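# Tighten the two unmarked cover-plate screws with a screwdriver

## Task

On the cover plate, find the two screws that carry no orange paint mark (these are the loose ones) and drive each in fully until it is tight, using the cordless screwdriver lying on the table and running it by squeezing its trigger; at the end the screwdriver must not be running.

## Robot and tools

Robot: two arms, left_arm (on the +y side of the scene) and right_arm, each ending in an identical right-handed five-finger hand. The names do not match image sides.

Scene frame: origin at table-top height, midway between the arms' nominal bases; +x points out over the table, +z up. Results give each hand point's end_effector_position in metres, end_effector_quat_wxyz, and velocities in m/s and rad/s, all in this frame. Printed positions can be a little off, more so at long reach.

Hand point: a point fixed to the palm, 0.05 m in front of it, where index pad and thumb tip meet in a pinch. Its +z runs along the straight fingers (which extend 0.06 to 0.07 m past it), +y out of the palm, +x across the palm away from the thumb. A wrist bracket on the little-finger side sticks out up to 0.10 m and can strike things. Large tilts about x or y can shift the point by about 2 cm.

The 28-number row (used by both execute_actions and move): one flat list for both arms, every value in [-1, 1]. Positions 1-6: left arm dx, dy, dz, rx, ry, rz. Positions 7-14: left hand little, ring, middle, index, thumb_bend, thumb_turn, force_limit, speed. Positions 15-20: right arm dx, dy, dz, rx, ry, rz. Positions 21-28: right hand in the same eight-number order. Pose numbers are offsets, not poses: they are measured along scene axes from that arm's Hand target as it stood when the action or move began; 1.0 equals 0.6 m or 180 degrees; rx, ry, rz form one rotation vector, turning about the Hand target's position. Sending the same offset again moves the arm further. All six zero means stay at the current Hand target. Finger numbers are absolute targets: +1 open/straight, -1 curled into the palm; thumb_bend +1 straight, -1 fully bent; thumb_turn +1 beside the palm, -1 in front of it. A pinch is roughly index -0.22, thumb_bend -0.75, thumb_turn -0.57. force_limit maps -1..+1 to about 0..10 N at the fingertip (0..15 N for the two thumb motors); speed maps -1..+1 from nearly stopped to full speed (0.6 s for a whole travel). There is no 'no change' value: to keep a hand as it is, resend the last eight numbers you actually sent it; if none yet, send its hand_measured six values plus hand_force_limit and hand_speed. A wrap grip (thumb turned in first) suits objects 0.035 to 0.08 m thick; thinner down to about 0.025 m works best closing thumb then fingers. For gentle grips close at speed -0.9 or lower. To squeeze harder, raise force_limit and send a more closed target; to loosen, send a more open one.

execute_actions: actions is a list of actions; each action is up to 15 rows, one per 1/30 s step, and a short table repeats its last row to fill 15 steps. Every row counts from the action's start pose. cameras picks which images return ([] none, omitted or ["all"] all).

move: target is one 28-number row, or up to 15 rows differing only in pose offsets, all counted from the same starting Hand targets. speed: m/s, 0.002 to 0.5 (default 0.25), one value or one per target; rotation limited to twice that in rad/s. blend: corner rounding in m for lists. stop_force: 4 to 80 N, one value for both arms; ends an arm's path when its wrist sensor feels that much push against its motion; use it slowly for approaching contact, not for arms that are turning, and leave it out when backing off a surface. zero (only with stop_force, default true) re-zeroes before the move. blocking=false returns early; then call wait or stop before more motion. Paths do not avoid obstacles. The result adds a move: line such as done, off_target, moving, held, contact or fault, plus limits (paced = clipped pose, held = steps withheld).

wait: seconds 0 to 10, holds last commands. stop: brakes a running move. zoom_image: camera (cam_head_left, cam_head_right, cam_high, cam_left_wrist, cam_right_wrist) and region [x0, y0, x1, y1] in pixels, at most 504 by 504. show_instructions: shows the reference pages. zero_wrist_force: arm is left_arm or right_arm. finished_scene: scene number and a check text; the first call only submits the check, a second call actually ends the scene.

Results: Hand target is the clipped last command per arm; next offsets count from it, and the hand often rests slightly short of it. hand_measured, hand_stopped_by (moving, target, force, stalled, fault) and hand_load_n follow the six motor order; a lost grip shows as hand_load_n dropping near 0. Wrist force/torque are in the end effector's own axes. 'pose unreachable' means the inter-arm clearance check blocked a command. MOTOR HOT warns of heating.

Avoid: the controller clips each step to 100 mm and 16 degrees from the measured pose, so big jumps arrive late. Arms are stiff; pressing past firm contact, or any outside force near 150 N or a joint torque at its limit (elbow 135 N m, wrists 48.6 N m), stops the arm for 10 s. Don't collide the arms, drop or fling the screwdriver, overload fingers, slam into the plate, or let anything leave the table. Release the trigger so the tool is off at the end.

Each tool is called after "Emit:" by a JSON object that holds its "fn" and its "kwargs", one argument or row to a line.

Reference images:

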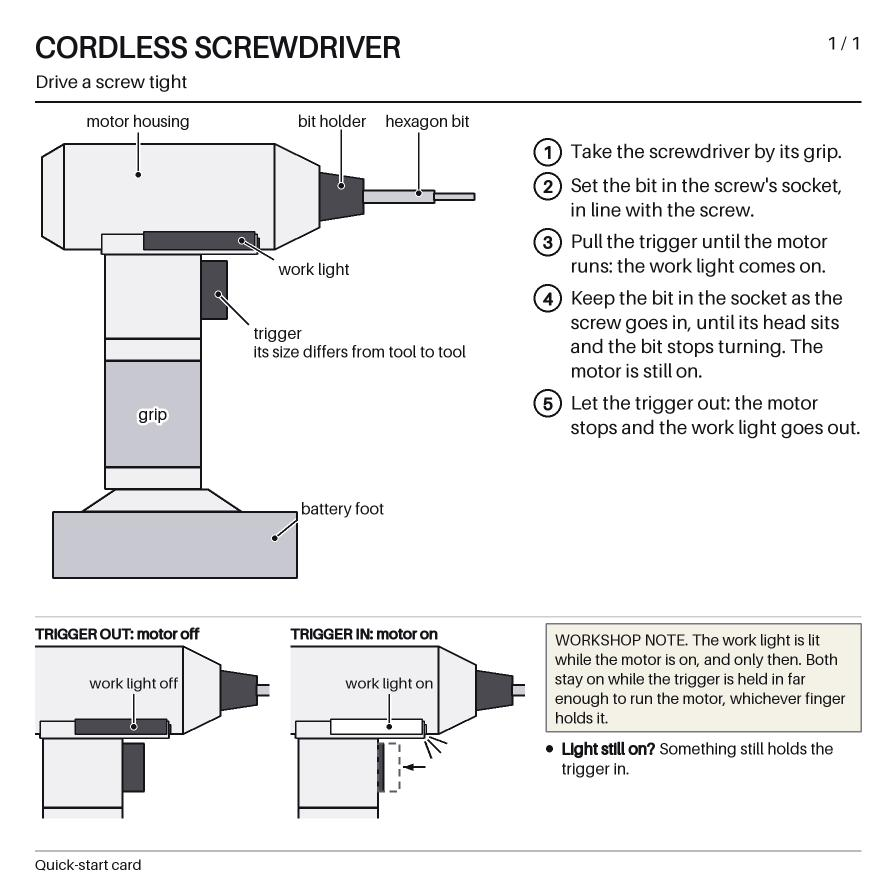

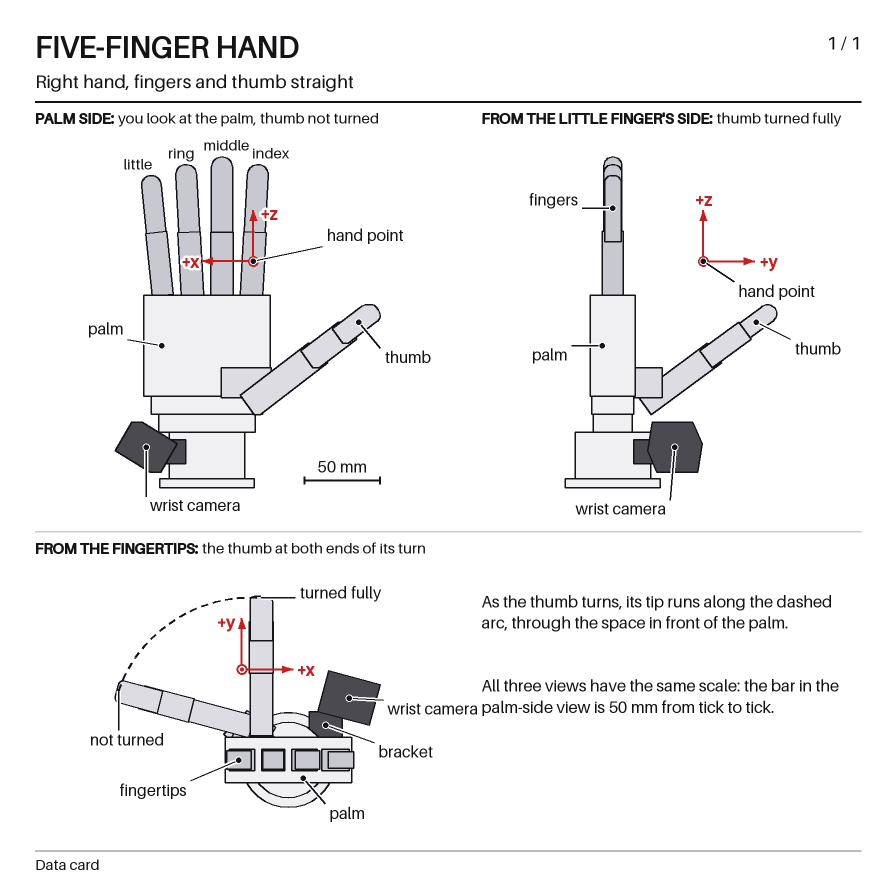

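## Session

Emit:
{"fn": "wait", "kwargs": {
  "seconds": 0.0
}}

Scene clock: 0.00 s.
left_arm: end_effector_position=(+1.0519, +0.0478, +0.1534) hand_measured=(+1.000, +1.000, +1.000, +1.000, +1.000, +1.000) hand_load_n=(+0.0, +0.0, -0.5, +0.0, +0.0, +0.0) hand_stopped_by=(target, target, target, target, target, target) hand_force_limit=0.00 hand_speed=-0.80 end_effector_quat_wxyz=(+0.432, +0.096, +0.895, +0.050) end_effector_velocity=(-0.001, -0.002, -0.001) end_effector_angular_velocity=(+0.000, +0.000, +0.000) | right_arm: end_effector_position=(+1.1588, -0.8433, +0.1016) hand_measured=(+1.000, +1.000, +1.000, +1.000, +1.000, +1.000) hand_load_n=(+0.0, +0.0, +0.0, +0.0, +0.0, +0.0) hand_stopped_by=(target, target, target, target, target, target) hand_force_limit=0.00 hand_speed=-0.80 end_effector_quat_wxyz=(+0.002, +0.891, +0.345, +0.296) end_effector_velocity=(+0.000, +0.000, -0.002) end_effector_angular_velocity=(+0.000, +0.002, +0.000)
Joint positions: left_arm=[-0.749 -0.31 0.31 0.814 1.025 -1.851] | right_arm=[-0.373 -0.718 1.079 0.718 1.209 0.611]
Joint velocities: left_arm=[-0.001 0 0 0 0 -0.001] | right_arm=[0 0.001 0 0 0 0]
Joint torques (N m): no reading
Wrist force (N): no reading
Wrist torque (N m): no reading
Wrist force, peak (N): no reading
Hand target: left_arm +1.0519, +0.0478, +0.1534; +0.432, +0.096, +0.895, +0.050 | right_arm +1.1587, -0.8433, +0.1016; +0.002, +0.891, +0.345, +0.296

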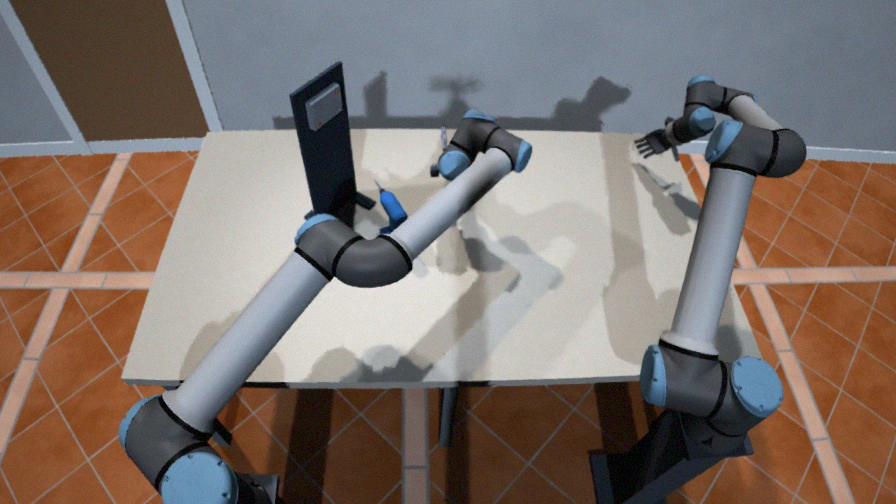

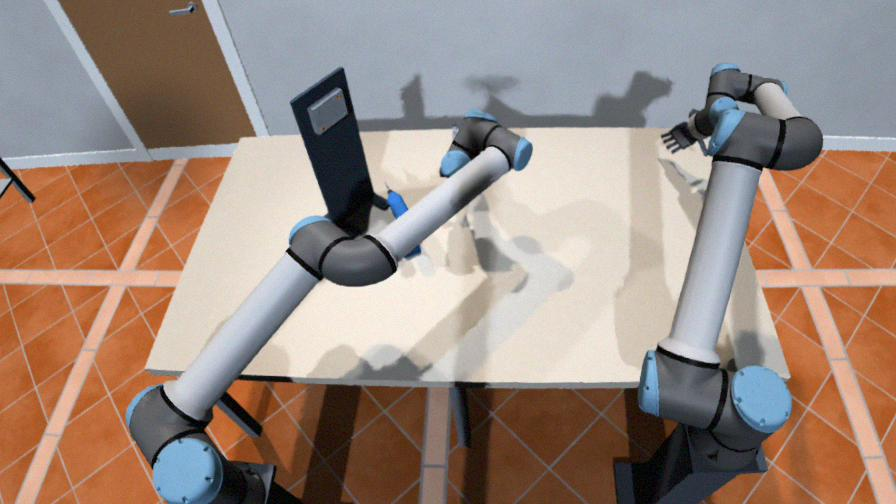

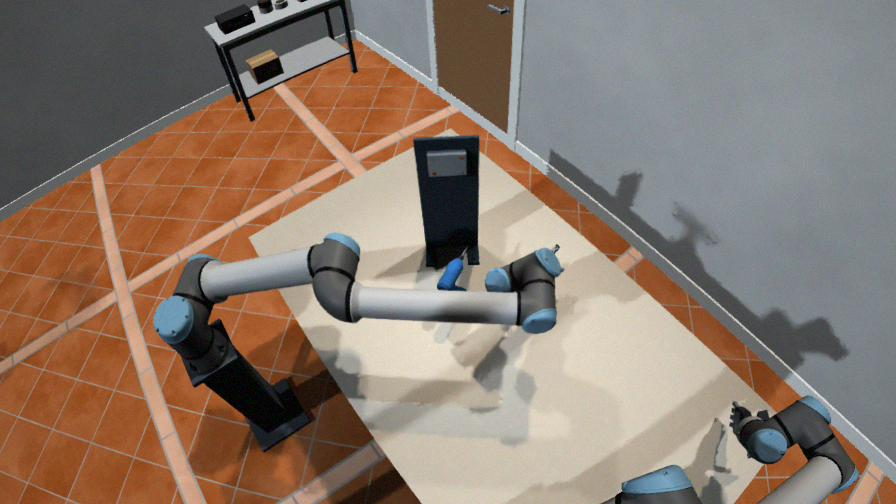

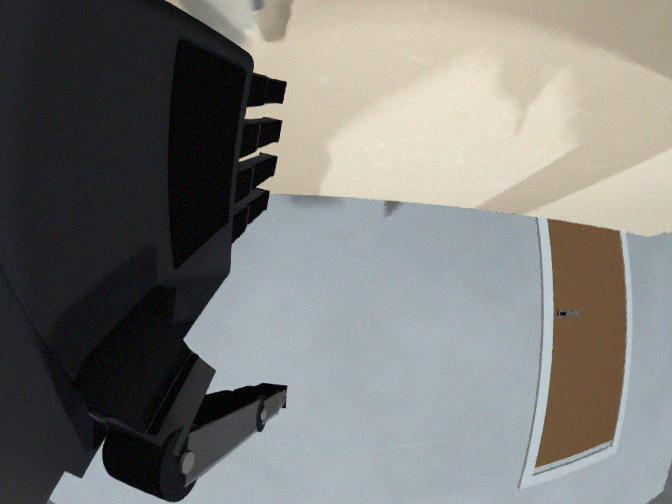

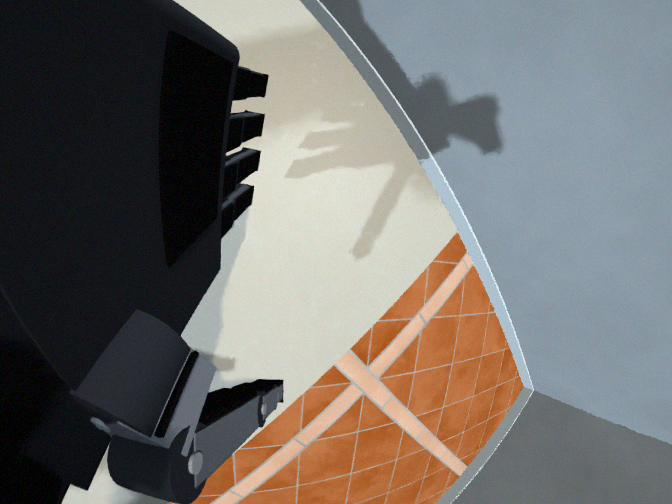

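Emit:
{"fn": "zoom_image", "kwargs": {
  "camera": "cam_head_left",
  "region": [270, 50, 470, 250]
}}

Emit:
{"fn": "zoom_image", "kwargs": {
  "camera": "cam_high",
  "region": [400, 120, 560, 320]
}}

Emit:
{"fn": "zoom_image", "kwargs": {
  "camera": "cam_head_right",
  "region": [270, 50, 470, 280]
}}

Scaled by 2.520.

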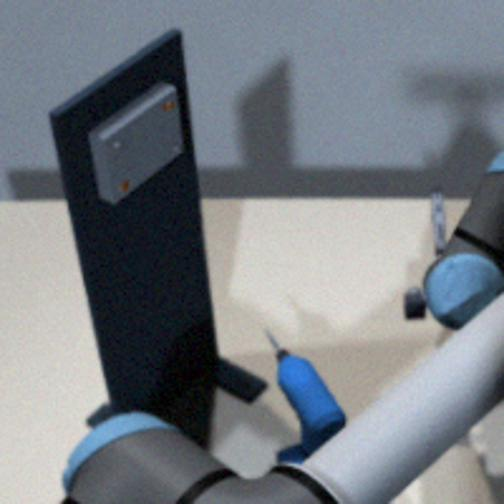

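Scaled by 2.520.

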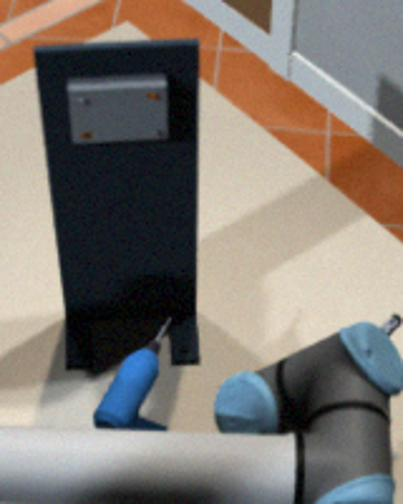

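Scaled by 2.191.

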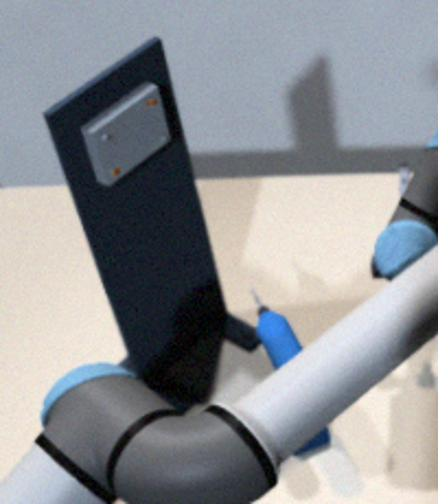

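Emit:
{"fn": "move", "kwargs": {
  "target": [
    [-0.1,0.08,0.42,0,-0.076,0.072,1,1,1,1,1,1,0,-0.8,-0.2,0.25,0.3,0.1,-0.025,0.09,1,1,1,1,1,1,0,-0.8],
    [-0.8,0.08,0.35,0.002,-0.228,0.216,1,1,1,1,1,1,0,-0.8,-0.3,0.75,0.45,0.2,-0.05,0.17,1,1,1,1,1,1,0,-0.8]
  ],
  "speed": 0.25,
  "blend": [0.06,0],
  "cameras": ["cam_head_left","cam_high"]
}}

Scene clock: 4.97 s.
left_arm: end_effector_position=(+0.5718, +0.0960, +0.3643) hand_measured=(+1.000, +1.000, +1.000, +1.000, +1.000, +1.000) hand_load_n=(+0.0, +0.0, +0.0, +0.0, +0.0, +0.0) hand_stopped_by=(target, target, target, target, target, target) hand_force_limit=0.00 hand_speed=-0.80 end_effector_quat_wxyz=(+0.671, -0.224, +0.672, +0.220) end_effector_velocity=(+0.000, -0.001, +0.000) end_effector_angular_velocity=(-0.001, -0.001, +0.000) | right_arm: end_effector_position=(+0.9787, -0.3935, +0.3714) hand_measured=(+1.000, +1.000, +1.000, +1.000, +1.000, +1.000) hand_load_n=(+0.0, +0.0, +0.0, +0.0, +0.0, +0.0) hand_stopped_by=(target, target, target, target, target, target) hand_force_limit=0.00 hand_speed=-0.80 end_effector_quat_wxyz=(-0.320, +0.702, +0.455, +0.444) end_effector_velocity=(+0.000, +0.000, +0.000) end_effector_angular_velocity=(+0.000, +0.000, +0.000)
Joint positions: left_arm=[-1.179 -1.044 1.51 -0.474 -0.212 -1.566] | right_arm=[-0.112 -1.097 1.357 0.687 0.515 0.74]
Joint velocities: left_arm=[0 0.001 -0.002 0.002 0 -0.002] | right_arm=[0 0 0 0 0 0]
Joint torques (N m): left_arm=[-13.52 -54.26 -47.45 3.91 0.66 -4.37] | right_arm=[-11.1 -73.87 -34.07 2.42 -1.71 0.85]
Wrist force (N): left_arm=[-1.0 0.1 0.9] | right_arm=[-0.2 0.4 0.2]
Wrist torque (N m): left_arm=[-0.14 0.14 -0.10] | right_arm=[0.06 0.15 0.11]
Wrist force, peak (N): left_arm=[1.3 0.1 1.9] | right_arm=[-0.6 1.0 2.3]
Hand target: left_arm +0.5718, +0.0959, +0.3642; +0.671, -0.224, +0.672, +0.220 | right_arm +0.9787, -0.3935, +0.3714; -0.320, +0.702, +0.455, +0.445
Off the commanded pose: left_arm 0.001 m, 0 deg | right_arm 0.000 m, 0 deg.
move: done
Images, in order (width x height): cam_head_left 896x504, cam_high 896x504.

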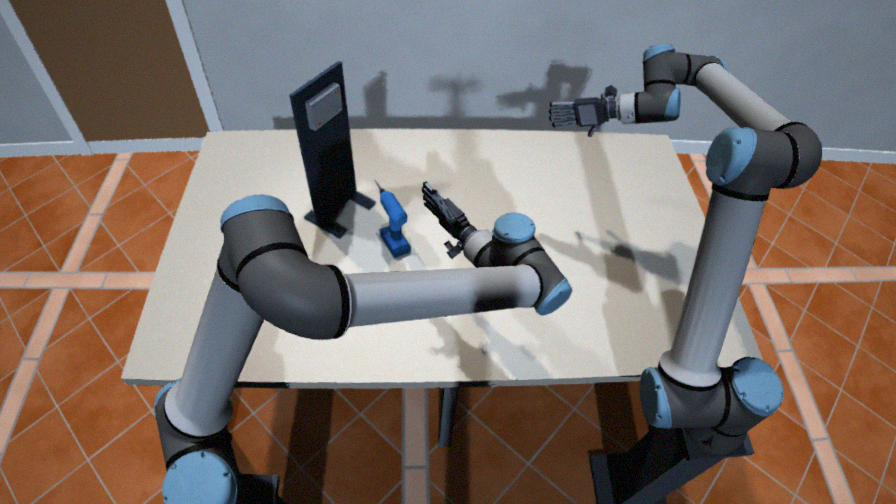

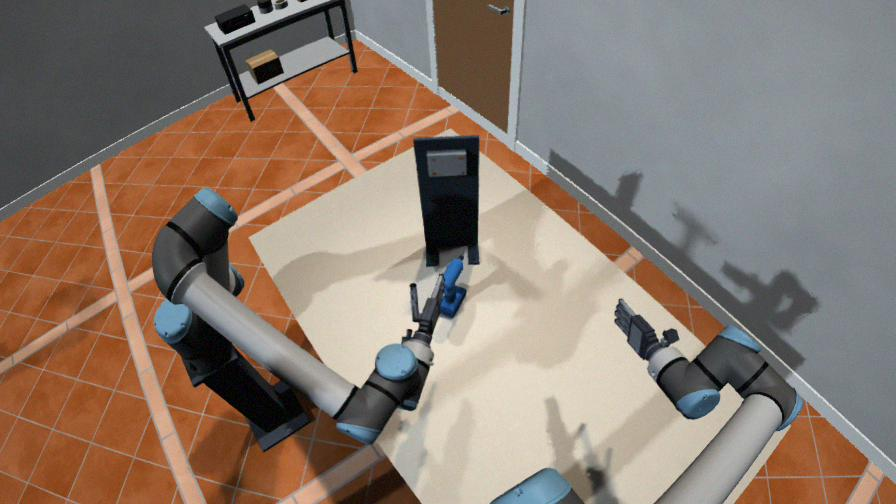

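Emit:
{"fn": "move", "kwargs": {
  "target": [0,0,0,0,0,0,1,1,1,1,1,1,0,-0.8,-0.315,0.787,0.097,0.123,-0.031,0.103,1,1,1,1,1,1,0,-0.8],
  "speed": 0.3,
  "cameras": ["cam_head_left","cam_right_wrist"]
}}

Scene clock: 7.50 s.
left_arm: end_effector_position=(+0.5718, +0.0959, +0.3642) hand_measured=(+1.000, +1.000, +1.000, +1.000, +1.000, +1.000) hand_load_n=(+0.0, +0.0, +0.0, +0.5, +0.0, +0.0) hand_stopped_by=(target, target, target, target, target, target) hand_force_limit=0.00 hand_speed=-0.80 end_effector_quat_wxyz=(+0.671, -0.224, +0.672, +0.220) end_effector_velocity=(+0.000, +0.000, +0.000) end_effector_angular_velocity=(+0.000, +0.000, +0.000) | right_arm: end_effector_position=(+0.7898, +0.0784, +0.4292) hand_measured=(+1.000, +1.000, +1.000, +1.000, +1.000, +1.000) hand_load_n=(+0.0, +0.0, +0.0, +0.0, +0.0, +0.0) hand_stopped_by=(target, target, target, target, target, target) hand_force_limit=0.00 hand_speed=-0.80 end_effector_quat_wxyz=(-0.493, +0.524, +0.483, +0.500) end_effector_velocity=(+0.000, +0.000, +0.000) end_effector_angular_velocity=(+0.000, +0.000, +0.001)
Joint positions: left_arm=[-1.179 -1.044 1.509 -0.474 -0.212 -1.567] | right_arm=[0.441 -1.14 1.408 -0.238 0.549 1.578]
Joint velocities: left_arm=[0 0 0 0 0 0] | right_arm=[0 0 0 0 0 0.001]
Joint torques (N m): left_arm=[-8.94 -57.52 -45.58 3.96 1.04 -3.13] | right_arm=[11.56 -87.39 -36.89 -2.97 -1.38 0.4]
Wrist force (N): left_arm=[-1.0 0.0 1.0] | right_arm=[-0.2 0.0 -0.5]
Wrist torque (N m): left_arm=[-0.17 0.14 -0.11] | right_arm=[0.00 0.25 0.11]
Wrist force, peak (N): left_arm=[-1.7 -0.1 1.1] | right_arm=[-1.1 2.0 -2.0]
Hand target: left_arm +0.5718, +0.0959, +0.3642; +0.671, -0.224, +0.672, +0.220 | right_arm +0.7898, +0.0785, +0.4293; +0.493, -0.524, -0.483, -0.500
Off the commanded pose: left_arm 0.000 m, 0 deg | right_arm 0.000 m, 0 deg.
move: done
Images, in order (width x height): cam_head_left 896x504, cam_right_wrist 672x504.

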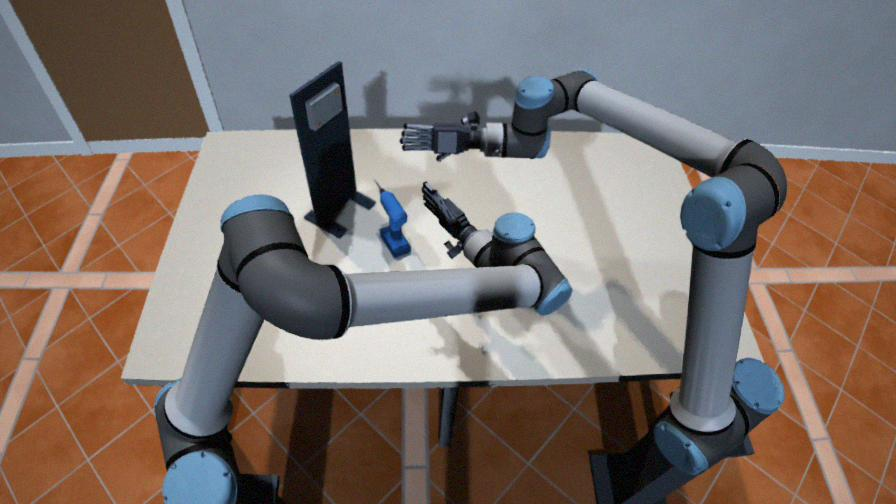

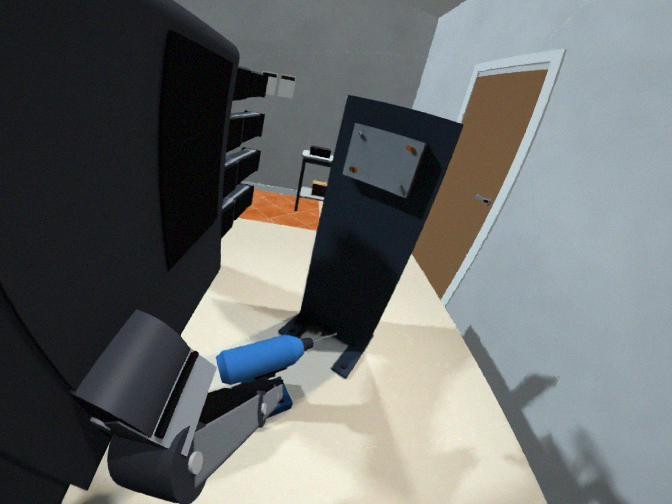

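Emit:
{"fn": "zoom_image", "kwargs": {
  "camera": "cam_head_left",
  "region": [280, 50, 480, 270]
}}

Emit:
{"fn": "zoom_image", "kwargs": {
  "camera": "cam_right_wrist",
  "region": [200, 80, 480, 440]
}}

Emit:
{"fn": "wait", "kwargs": {
  "seconds": 0,
  "cameras": ["cam_high","cam_head_right","cam_left_wrist"]
}}

Emit:
{"fn": "zoom_image", "kwargs": {
  "camera": "cam_high",
  "region": [380, 120, 540, 350]
}}

Emit:
{"fn": "zoom_image", "kwargs": {
  "camera": "cam_head_right",
  "region": [280, 50, 480, 270]
}}

Scaled by 2.291.

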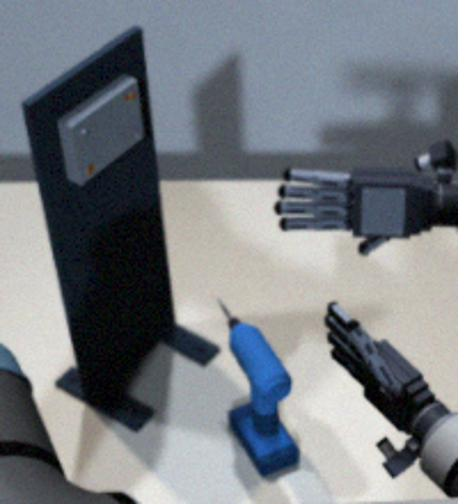

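Scaled by 1.400 from the camera's 672x504 image, which has a finer 960x720 frame.

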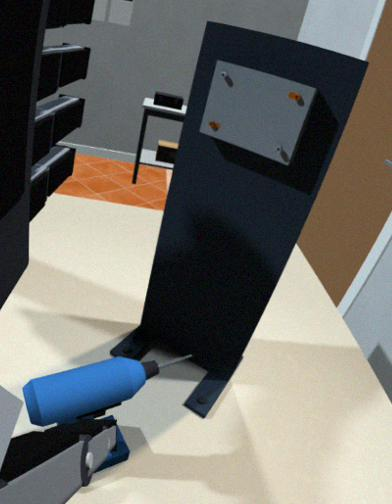

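Scene clock: 8.50 s.
left_arm: end_effector_position=(+0.5718, +0.0959, +0.3642) hand_measured=(+1.000, +1.000, +1.000, +1.000, +1.000, +1.000) hand_load_n=(+0.0, +0.0, +0.0, +0.0, +0.0, +0.0) hand_stopped_by=(target, target, target, target, target, target) hand_force_limit=0.00 hand_speed=-0.80 end_effector_quat_wxyz=(+0.671, -0.224, +0.672, +0.220) end_effector_velocity=(+0.000, +0.000, +0.000) end_effector_angular_velocity=(-0.001, -0.001, -0.001) | right_arm: end_effector_position=(+0.7898, +0.0785, +0.4293) hand_measured=(+1.000, +1.000, +1.000, +1.000, +1.000, +1.000) hand_load_n=(+0.0, +0.5, +0.0, +0.0, +0.0, +0.0) hand_stopped_by=(target, target, target, target, target, target) hand_force_limit=0.00 hand_speed=-0.80 end_effector_quat_wxyz=(-0.493, +0.524, +0.483, +0.500) end_effector_velocity=(+0.000, +0.000, +0.001) end_effector_angular_velocity=(+0.001, -0.002, -0.001)
Joint positions: left_arm=[-1.179 -1.044 1.509 -0.474 -0.212 -1.567] | right_arm=[0.441 -1.14 1.408 -0.239 0.549 1.578]
Joint velocities: left_arm=[0 0 0 0 0.001 -0.001] | right_arm=[0 -0.001 0 -0.001 0 0]
Joint torques (N m): left_arm=[-12.03 -55.78 -45.57 3.07 1.27 -3.39] | right_arm=[14.23 -93.46 -37.18 -3.04 -1.49 1.69]
Wrist force (N): left_arm=[-1.4 0.0 1.0] | right_arm=[-0.3 0.0 -0.5]
Wrist torque (N m): left_arm=[-0.17 0.19 -0.13] | right_arm=[0.01 0.28 0.10]
Wrist force, peak (N): left_arm=[-1.1 0.2 1.4] | right_arm=[-0.3 -0.3 -0.8]
Hand target: left_arm +0.5718, +0.0959, +0.3642; +0.671, -0.224, +0.672, +0.220 | right_arm +0.7898, +0.0785, +0.4293; +0.493, -0.524, -0.483, -0.500
Off the commanded pose: left_arm 0.000 m, 0 deg | right_arm 0.000 m, 0 deg.
Images, in order (width x height): cam_head_right 896x504, cam_high 896x504, cam_left_wrist 672x504.

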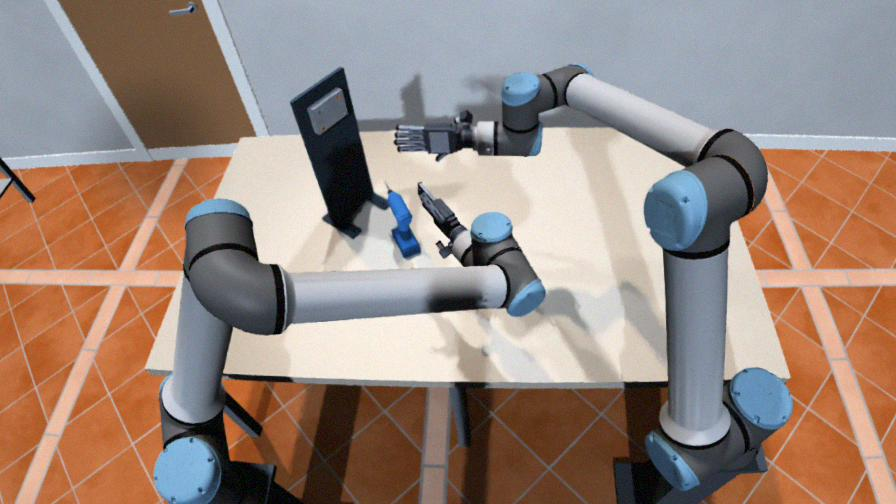

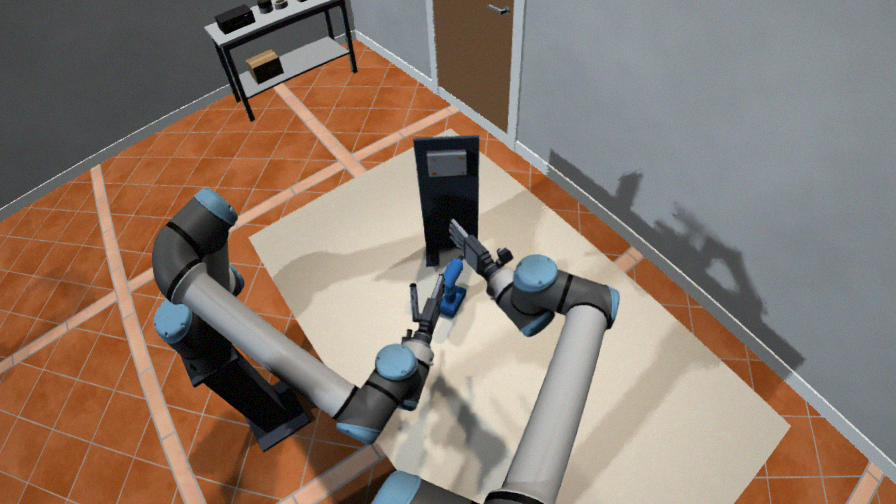

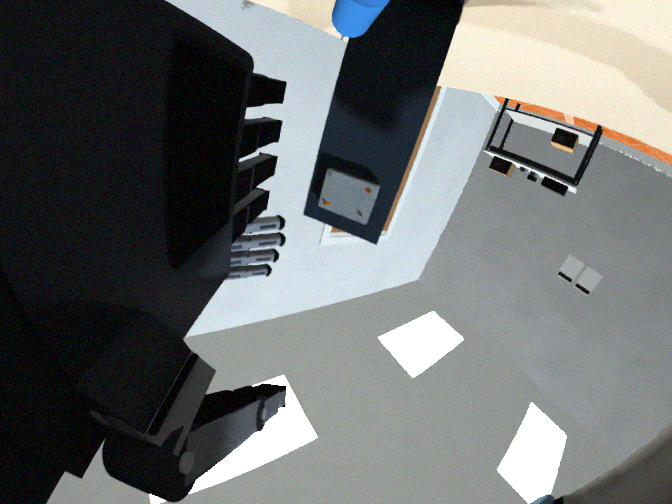

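Scaled by 2.191.

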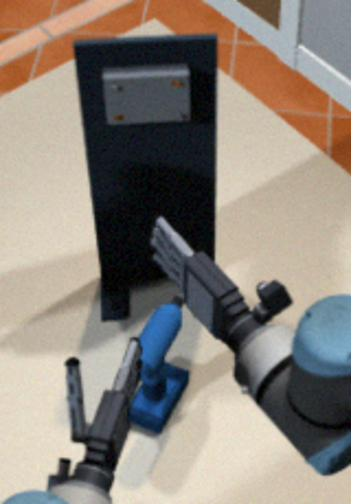

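Scaled by 2.291.

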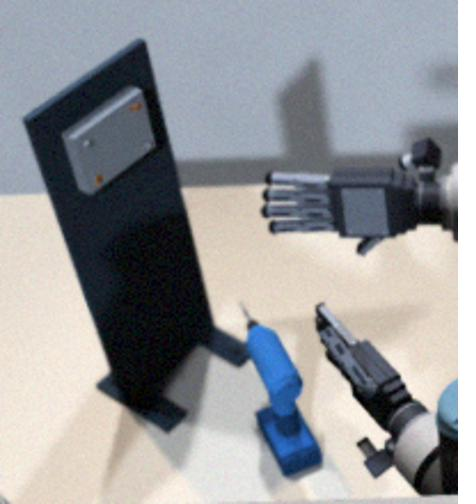

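Emit:
{"fn": "move", "kwargs": {
  "target": [0.067,0.077,-0.37,0,0,-0.025,1,1,1,1,1,-1,0.5,-0.3,0,0,0,0,0,0,1,1,1,1,1,1,0,-0.8],
  "speed": 0.2
}}

Emit:
{"fn": "zoom_image", "kwargs": {
  "camera": "cam_right_wrist",
  "region": [150, 250, 450, 500]
}}

Emit:
{"fn": "zoom_image", "kwargs": {
  "camera": "cam_head_left",
  "region": [330, 150, 500, 310]
}}

Emit:
{"fn": "zoom_image", "kwargs": {
  "camera": "cam_high",
  "region": [380, 200, 520, 400]
}}

Scene clock: 12.80 s.
left_arm: end_effector_position=(+0.6120, +0.1425, +0.1422) hand_measured=(+1.000, +1.000, +1.000, +1.000, +1.000, -1.000) hand_load_n=(+0.0, +0.0, +0.0, -0.5, +0.0, +0.0) hand_stopped_by=(target, target, target, target, target, target) hand_force_limit=0.50 hand_speed=-0.30 end_effector_quat_wxyz=(+0.679, -0.197, +0.680, +0.194) end_effector_velocity=(+0.001, +0.001, +0.000) end_effector_angular_velocity=(-0.001, +0.000, +0.001) | right_arm: end_effector_position=(+0.7898, +0.0785, +0.4293) hand_measured=(+1.000, +1.000, +1.000, +1.000, +1.000, +1.000) hand_load_n=(+0.0, +0.0, +0.0, +0.0, +0.0, +0.0) hand_stopped_by=(target, target, target, target, target, target) hand_force_limit=0.00 hand_speed=-0.80 end_effector_quat_wxyz=(-0.493, +0.524, +0.483, +0.500) end_effector_velocity=(+0.000, +0.000, -0.001) end_effector_angular_velocity=(-0.001, +0.001, +0.000)
Joint positions: left_arm=[-1.118 -0.873 1.694 -0.845 -0.073 -1.551] | right_arm=[0.441 -1.14 1.408 -0.239 0.549 1.578]
Joint velocities: left_arm=[0.001 -0.001 0 0 0 0] | right_arm=[0 0.001 0 0 0 0]
Joint torques (N m): left_arm=[-11.7 -95.47 -17.66 -3.16 -1.58 3.69] | right_arm=[13.04 -94.96 -42.68 -0.61 -0.88 1.52]
Wrist force (N): left_arm=[-1.3 0.2 1.1] | right_arm=[-0.4 0.2 -0.4]
Wrist torque (N m): left_arm=[-0.15 0.16 -0.13] | right_arm=[0.02 0.29 0.10]
Wrist force, peak (N): left_arm=[-3.3 -0.5 0.2] | right_arm=[-0.4 0.0 -1.0]
Hand target: left_arm +0.6120, +0.1425, +0.1422; +0.679, -0.197, +0.680, +0.194 | right_arm +0.7898, +0.0785, +0.4293; +0.493, -0.524, -0.483, -0.500
Off the commanded pose: left_arm 0.000 m, 0 deg | right_arm 0.000 m, 0 deg.
move: done

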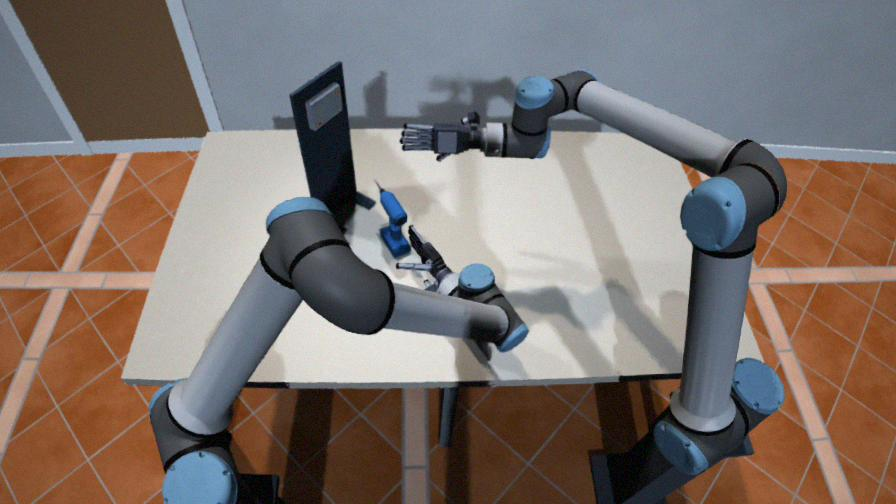

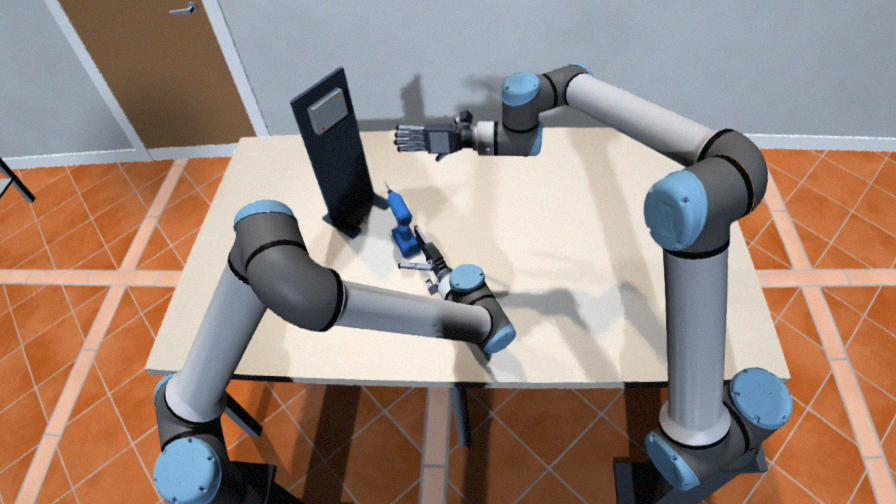

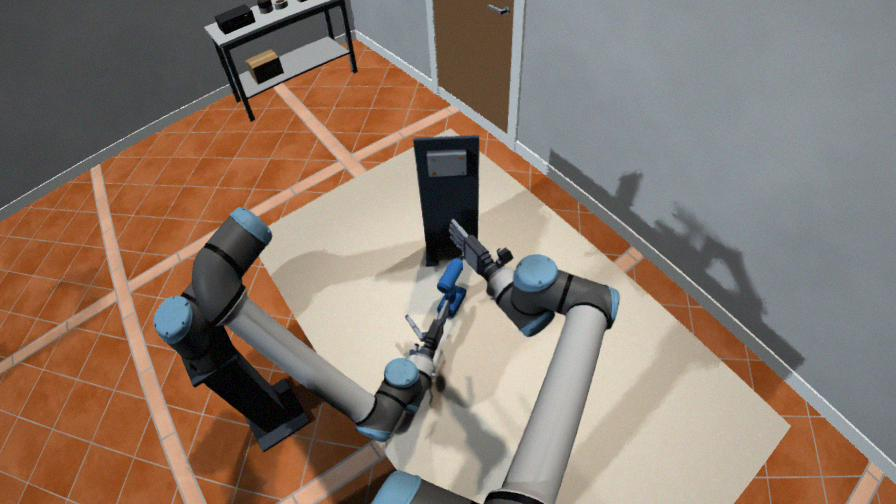

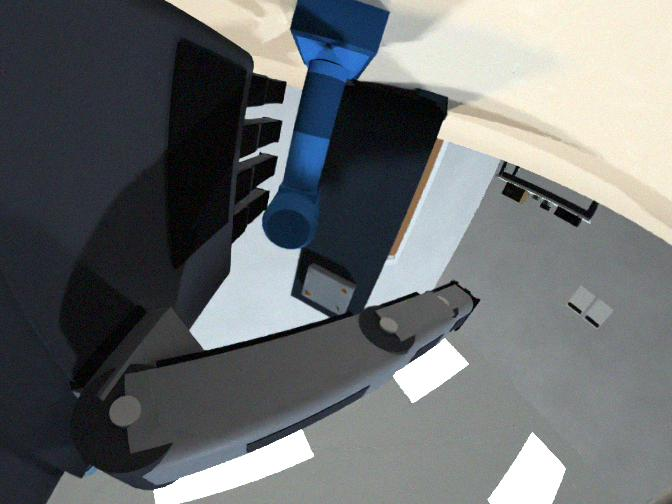

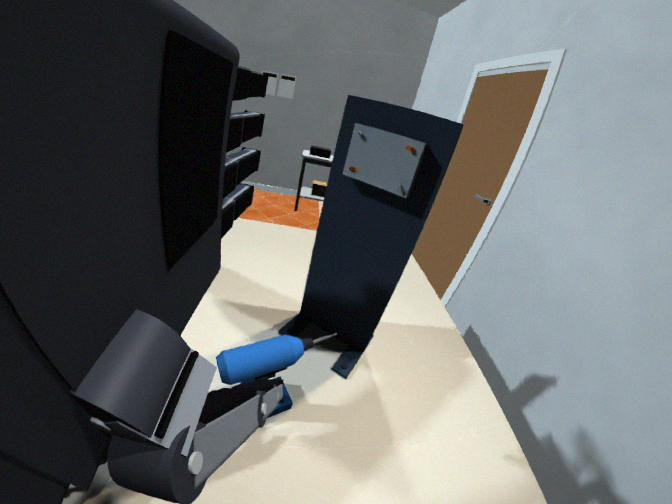

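Scaled by 1.680 from the camera's 672x504 image, which has a finer 960x720 frame.

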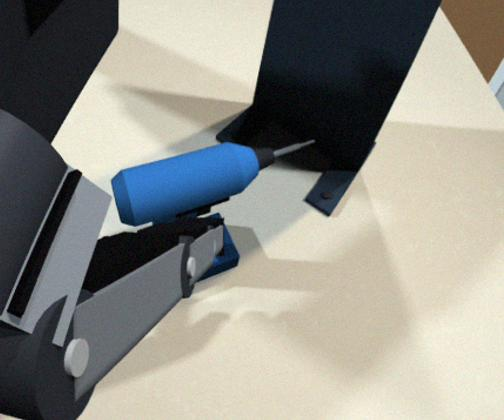

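Scaled by 2.965.

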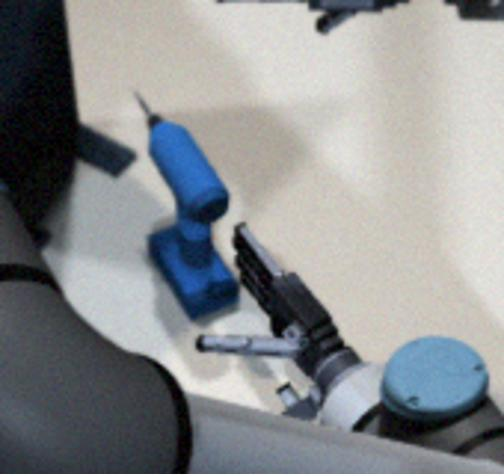

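Scaled by 2.520.

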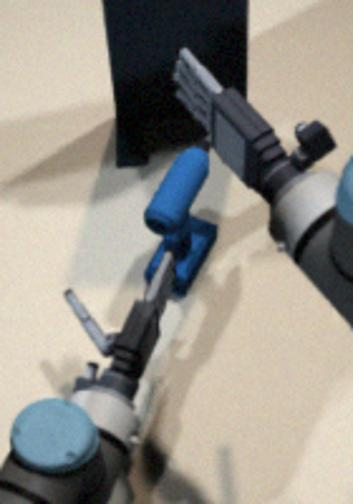

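Emit:
{"fn": "move", "kwargs": {
  "target": [
    [0,0,-0.0445,0,0,0,1,1,1,1,1,-1,0.5,-0.3,0,0,0,0,0,0,1,1,1,1,1,1,0,-0.8],
    [0.142,0.0877,-0.0445,0,0,0,1,1,1,1,1,-1,0.5,-0.3,0,0,0,0,0,0,1,1,1,1,1,1,0,-0.8]
  ],
  "speed": 0.08,
  "stop_force": 5,
  "cameras": ["cam_left_wrist","cam_right_wrist","cam_head_left"]
}}

Emit:
{"fn": "zoom_image", "kwargs": {
  "camera": "cam_head_left",
  "region": [330, 150, 500, 310]
}}

Scene clock: 16.13 s.
left_arm: end_effector_position=(+0.6973, +0.1951, +0.1155) hand_measured=(+1.000, +1.000, +1.000, +1.000, +1.000, -1.000) hand_load_n=(+0.0, +0.0, +0.0, +0.0, +0.0, +0.0) hand_stopped_by=(target, target, target, target, target, target) hand_force_limit=0.50 hand_speed=-0.30 end_effector_quat_wxyz=(+0.679, -0.197, +0.680, +0.194) end_effector_velocity=(+0.000, +0.001, +0.000) end_effector_angular_velocity=(+0.001, +0.001, +0.001) | right_arm: end_effector_position=(+0.7898, +0.0785, +0.4293) hand_measured=(+1.000, +1.000, +1.000, +1.000, +1.000, +1.000) hand_load_n=(+0.0, +0.0, +0.0, +0.0, +0.0, +0.0) hand_stopped_by=(target, target, target, target, target, target) hand_force_limit=0.00 hand_speed=-0.80 end_effector_quat_wxyz=(-0.493, +0.524, +0.483, +0.500) end_effector_velocity=(+0.000, +0.000, +0.000) end_effector_angular_velocity=(+0.000, +0.000, +0.000)
Joint positions: left_arm=[-0.992 -0.81 1.633 -0.795 0.053 -1.603] | right_arm=[0.441 -1.14 1.408 -0.239 0.549 1.578]
Joint velocities: left_arm=[0.001 0 -0.001 0.005 0 -0.003] | right_arm=[0 0 0 0 0 0]
Joint torques (N m): left_arm=[-12.71 -61.48 -38.95 3.31 -1.5 -3.24] | right_arm=[11.61 -94.18 -46.18 -0.16 -0.44 1.69]
Wrist force (N): left_arm=[-1.3 0.2 0.9] | right_arm=[0.0 0.0 -0.3]
Wrist torque (N m): left_arm=[-0.13 0.17 -0.15] | right_arm=[-0.02 0.22 0.12]
Wrist force, peak (N): left_arm=[-1.1 -1.1 -3.0] | right_arm=[-0.8 0.4 -0.6]
Hand target: left_arm +0.6973, +0.1951, +0.1155; +0.679, -0.197, +0.680, +0.194 | right_arm +0.7898, +0.0785, +0.4293; +0.493, -0.524, -0.483, -0.500
Off the commanded pose: left_arm 0.000 m, 0 deg | right_arm 0.000 m, 0 deg.
move: done
Images, in order (width x height): cam_head_left 896x504, cam_left_wrist 672x504, cam_right_wrist 672x504.

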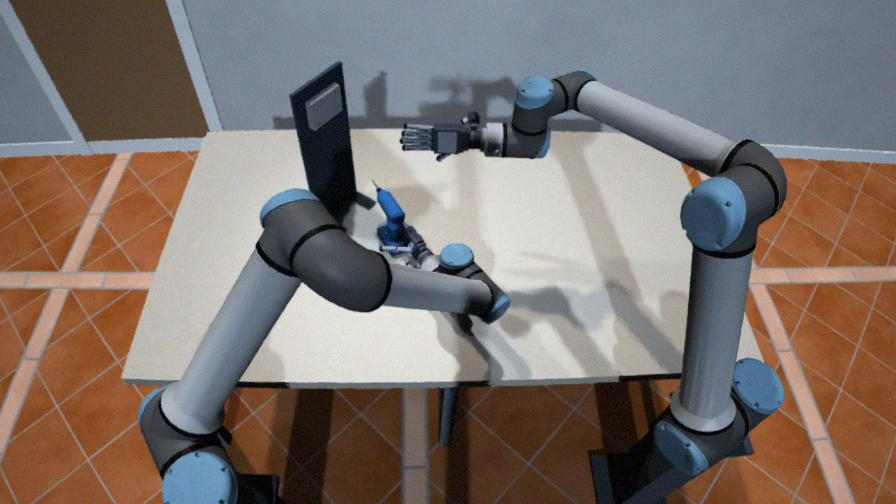

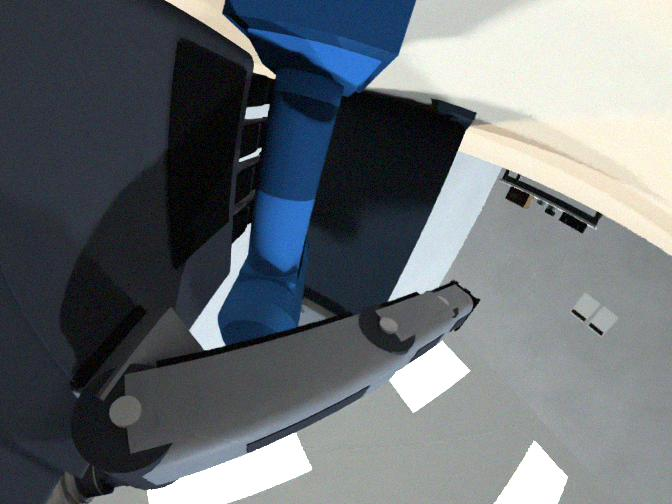

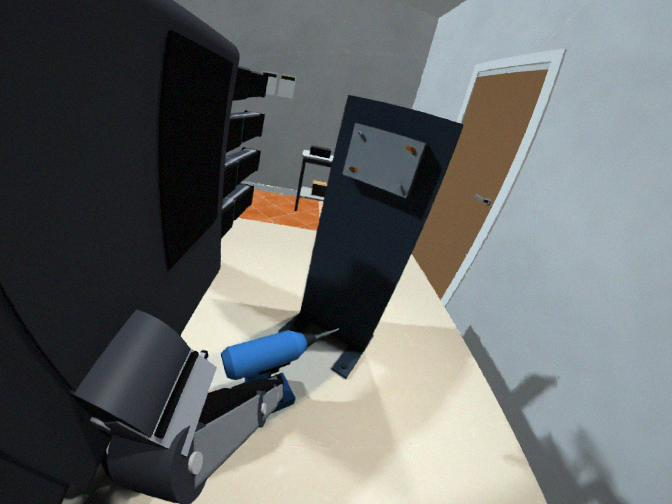

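Scaled by 2.965.

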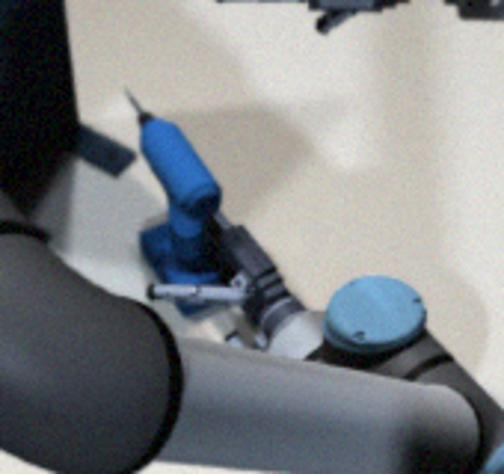

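Emit:
{"fn": "move", "kwargs": {
  "target": [
    [0.0033,-0.0058,0,0,0,0,1,1,1,1,1,-1,0.5,-0.3,0,0,0,0,0,0,1,1,1,1,1,1,0,-0.8],
    [0.0613,0.0277,0,0,0,0,1,1,1,1,1,-1,0.5,-0.3,0,0,0,0,0,0,1,1,1,1,1,1,0,-0.8]
  ],
  "speed": 0.05,
  "stop_force": 4,
  "cameras": ["cam_left_wrist","cam_right_wrist","cam_head_left"]
}}

Emit:
{"fn": "zoom_image", "kwargs": {
  "camera": "cam_head_left",
  "region": [330, 150, 500, 310]
}}

Scene clock: 18.57 s.
left_arm: end_effector_position=(+0.7341, +0.2116, +0.1155) hand_measured=(+1.000, +1.000, +1.000, +1.000, +1.000, -1.000) hand_load_n=(+0.0, +0.0, +0.0, +0.0, +0.0, -0.5) hand_stopped_by=(target, target, target, target, target, target) hand_force_limit=0.50 hand_speed=-0.30 end_effector_quat_wxyz=(+0.679, -0.197, +0.680, +0.194) end_effector_velocity=(+0.000, +0.000, +0.000) end_effector_angular_velocity=(+0.001, +0.000, -0.001) | right_arm: end_effector_position=(+0.7898, +0.0785, +0.4293) hand_measured=(+1.000, +1.000, +1.000, +1.000, +1.000, +1.000) hand_load_n=(+0.0, +0.0, +0.0, +0.0, +0.0, +0.0) hand_stopped_by=(target, target, target, target, target, target) hand_force_limit=0.00 hand_speed=-0.80 end_effector_quat_wxyz=(-0.493, +0.524, +0.483, +0.500) end_effector_velocity=(+0.000, +0.000, +0.000) end_effector_angular_velocity=(+0.000, +0.000, +0.000)
Joint positions: left_arm=[-0.944 -0.792 1.597 -0.79 0.102 -1.59] | right_arm=[0.441 -1.14 1.408 -0.239 0.549 1.578]
Joint velocities: left_arm=[0 0 0 0 0.001 0.001] | right_arm=[0 0 0 0 0 0]
Joint torques (N m): left_arm=[-12.45 -100.3 -19.35 3.11 -2.16 -3.52] | right_arm=[11.07 -94.31 -45.59 0.24 -0.16 1.65]
Wrist force (N): left_arm=[-1.4 0.3 0.8] | right_arm=[-0.1 -0.1 -0.3]
Wrist torque (N m): left_arm=[-0.09 0.19 -0.15] | right_arm=[-0.02 0.23 0.11]
Wrist force, peak (N): left_arm=[-1.2 0.7 1.8] | right_arm=[-0.8 -0.4 -0.7]
Hand target: left_arm +0.7341, +0.2116, +0.1155; +0.679, -0.197, +0.680, +0.194 | right_arm +0.7898, +0.0785, +0.4293; +0.493, -0.524, -0.483, -0.500
Off the commanded pose: left_arm 0.000 m, 0 deg | right_arm 0.000 m, 0 deg.
move: done
Images, in order (width x height): cam_head_left 896x504, cam_left_wrist 672x504, cam_right_wrist 672x504.

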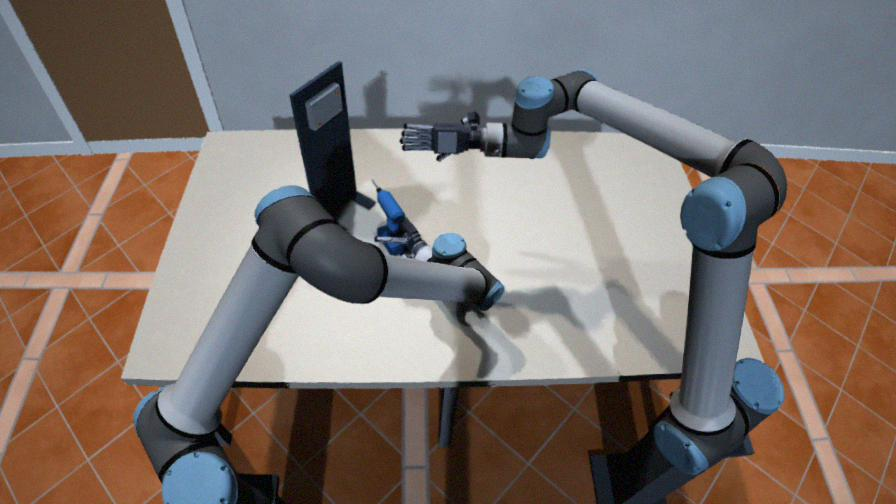

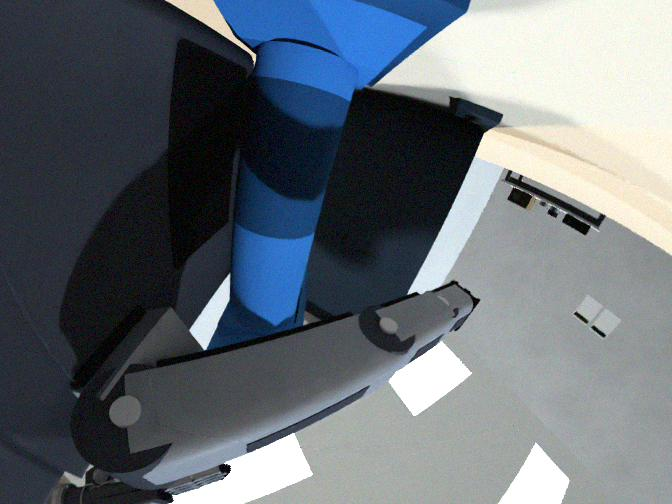

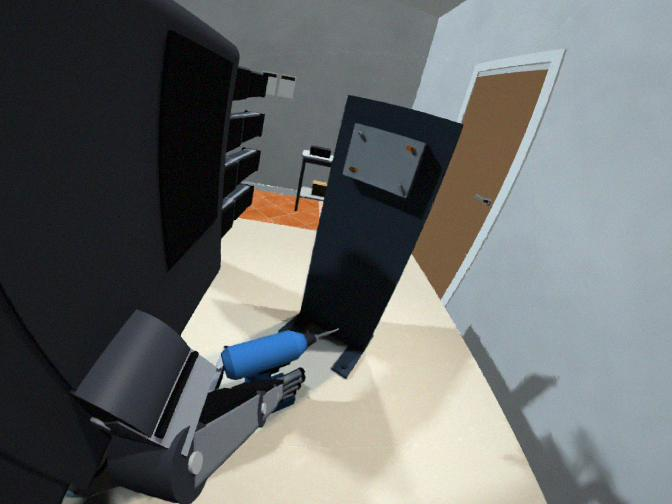

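Scaled by 2.965.

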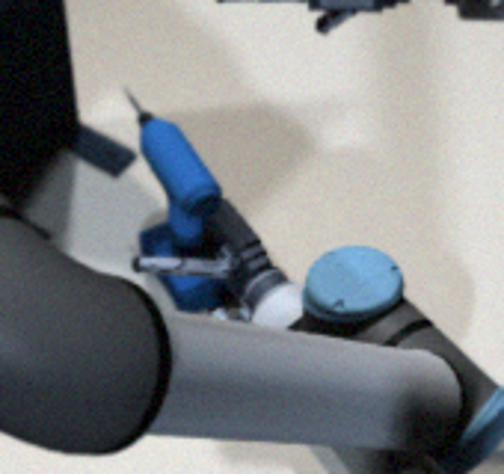

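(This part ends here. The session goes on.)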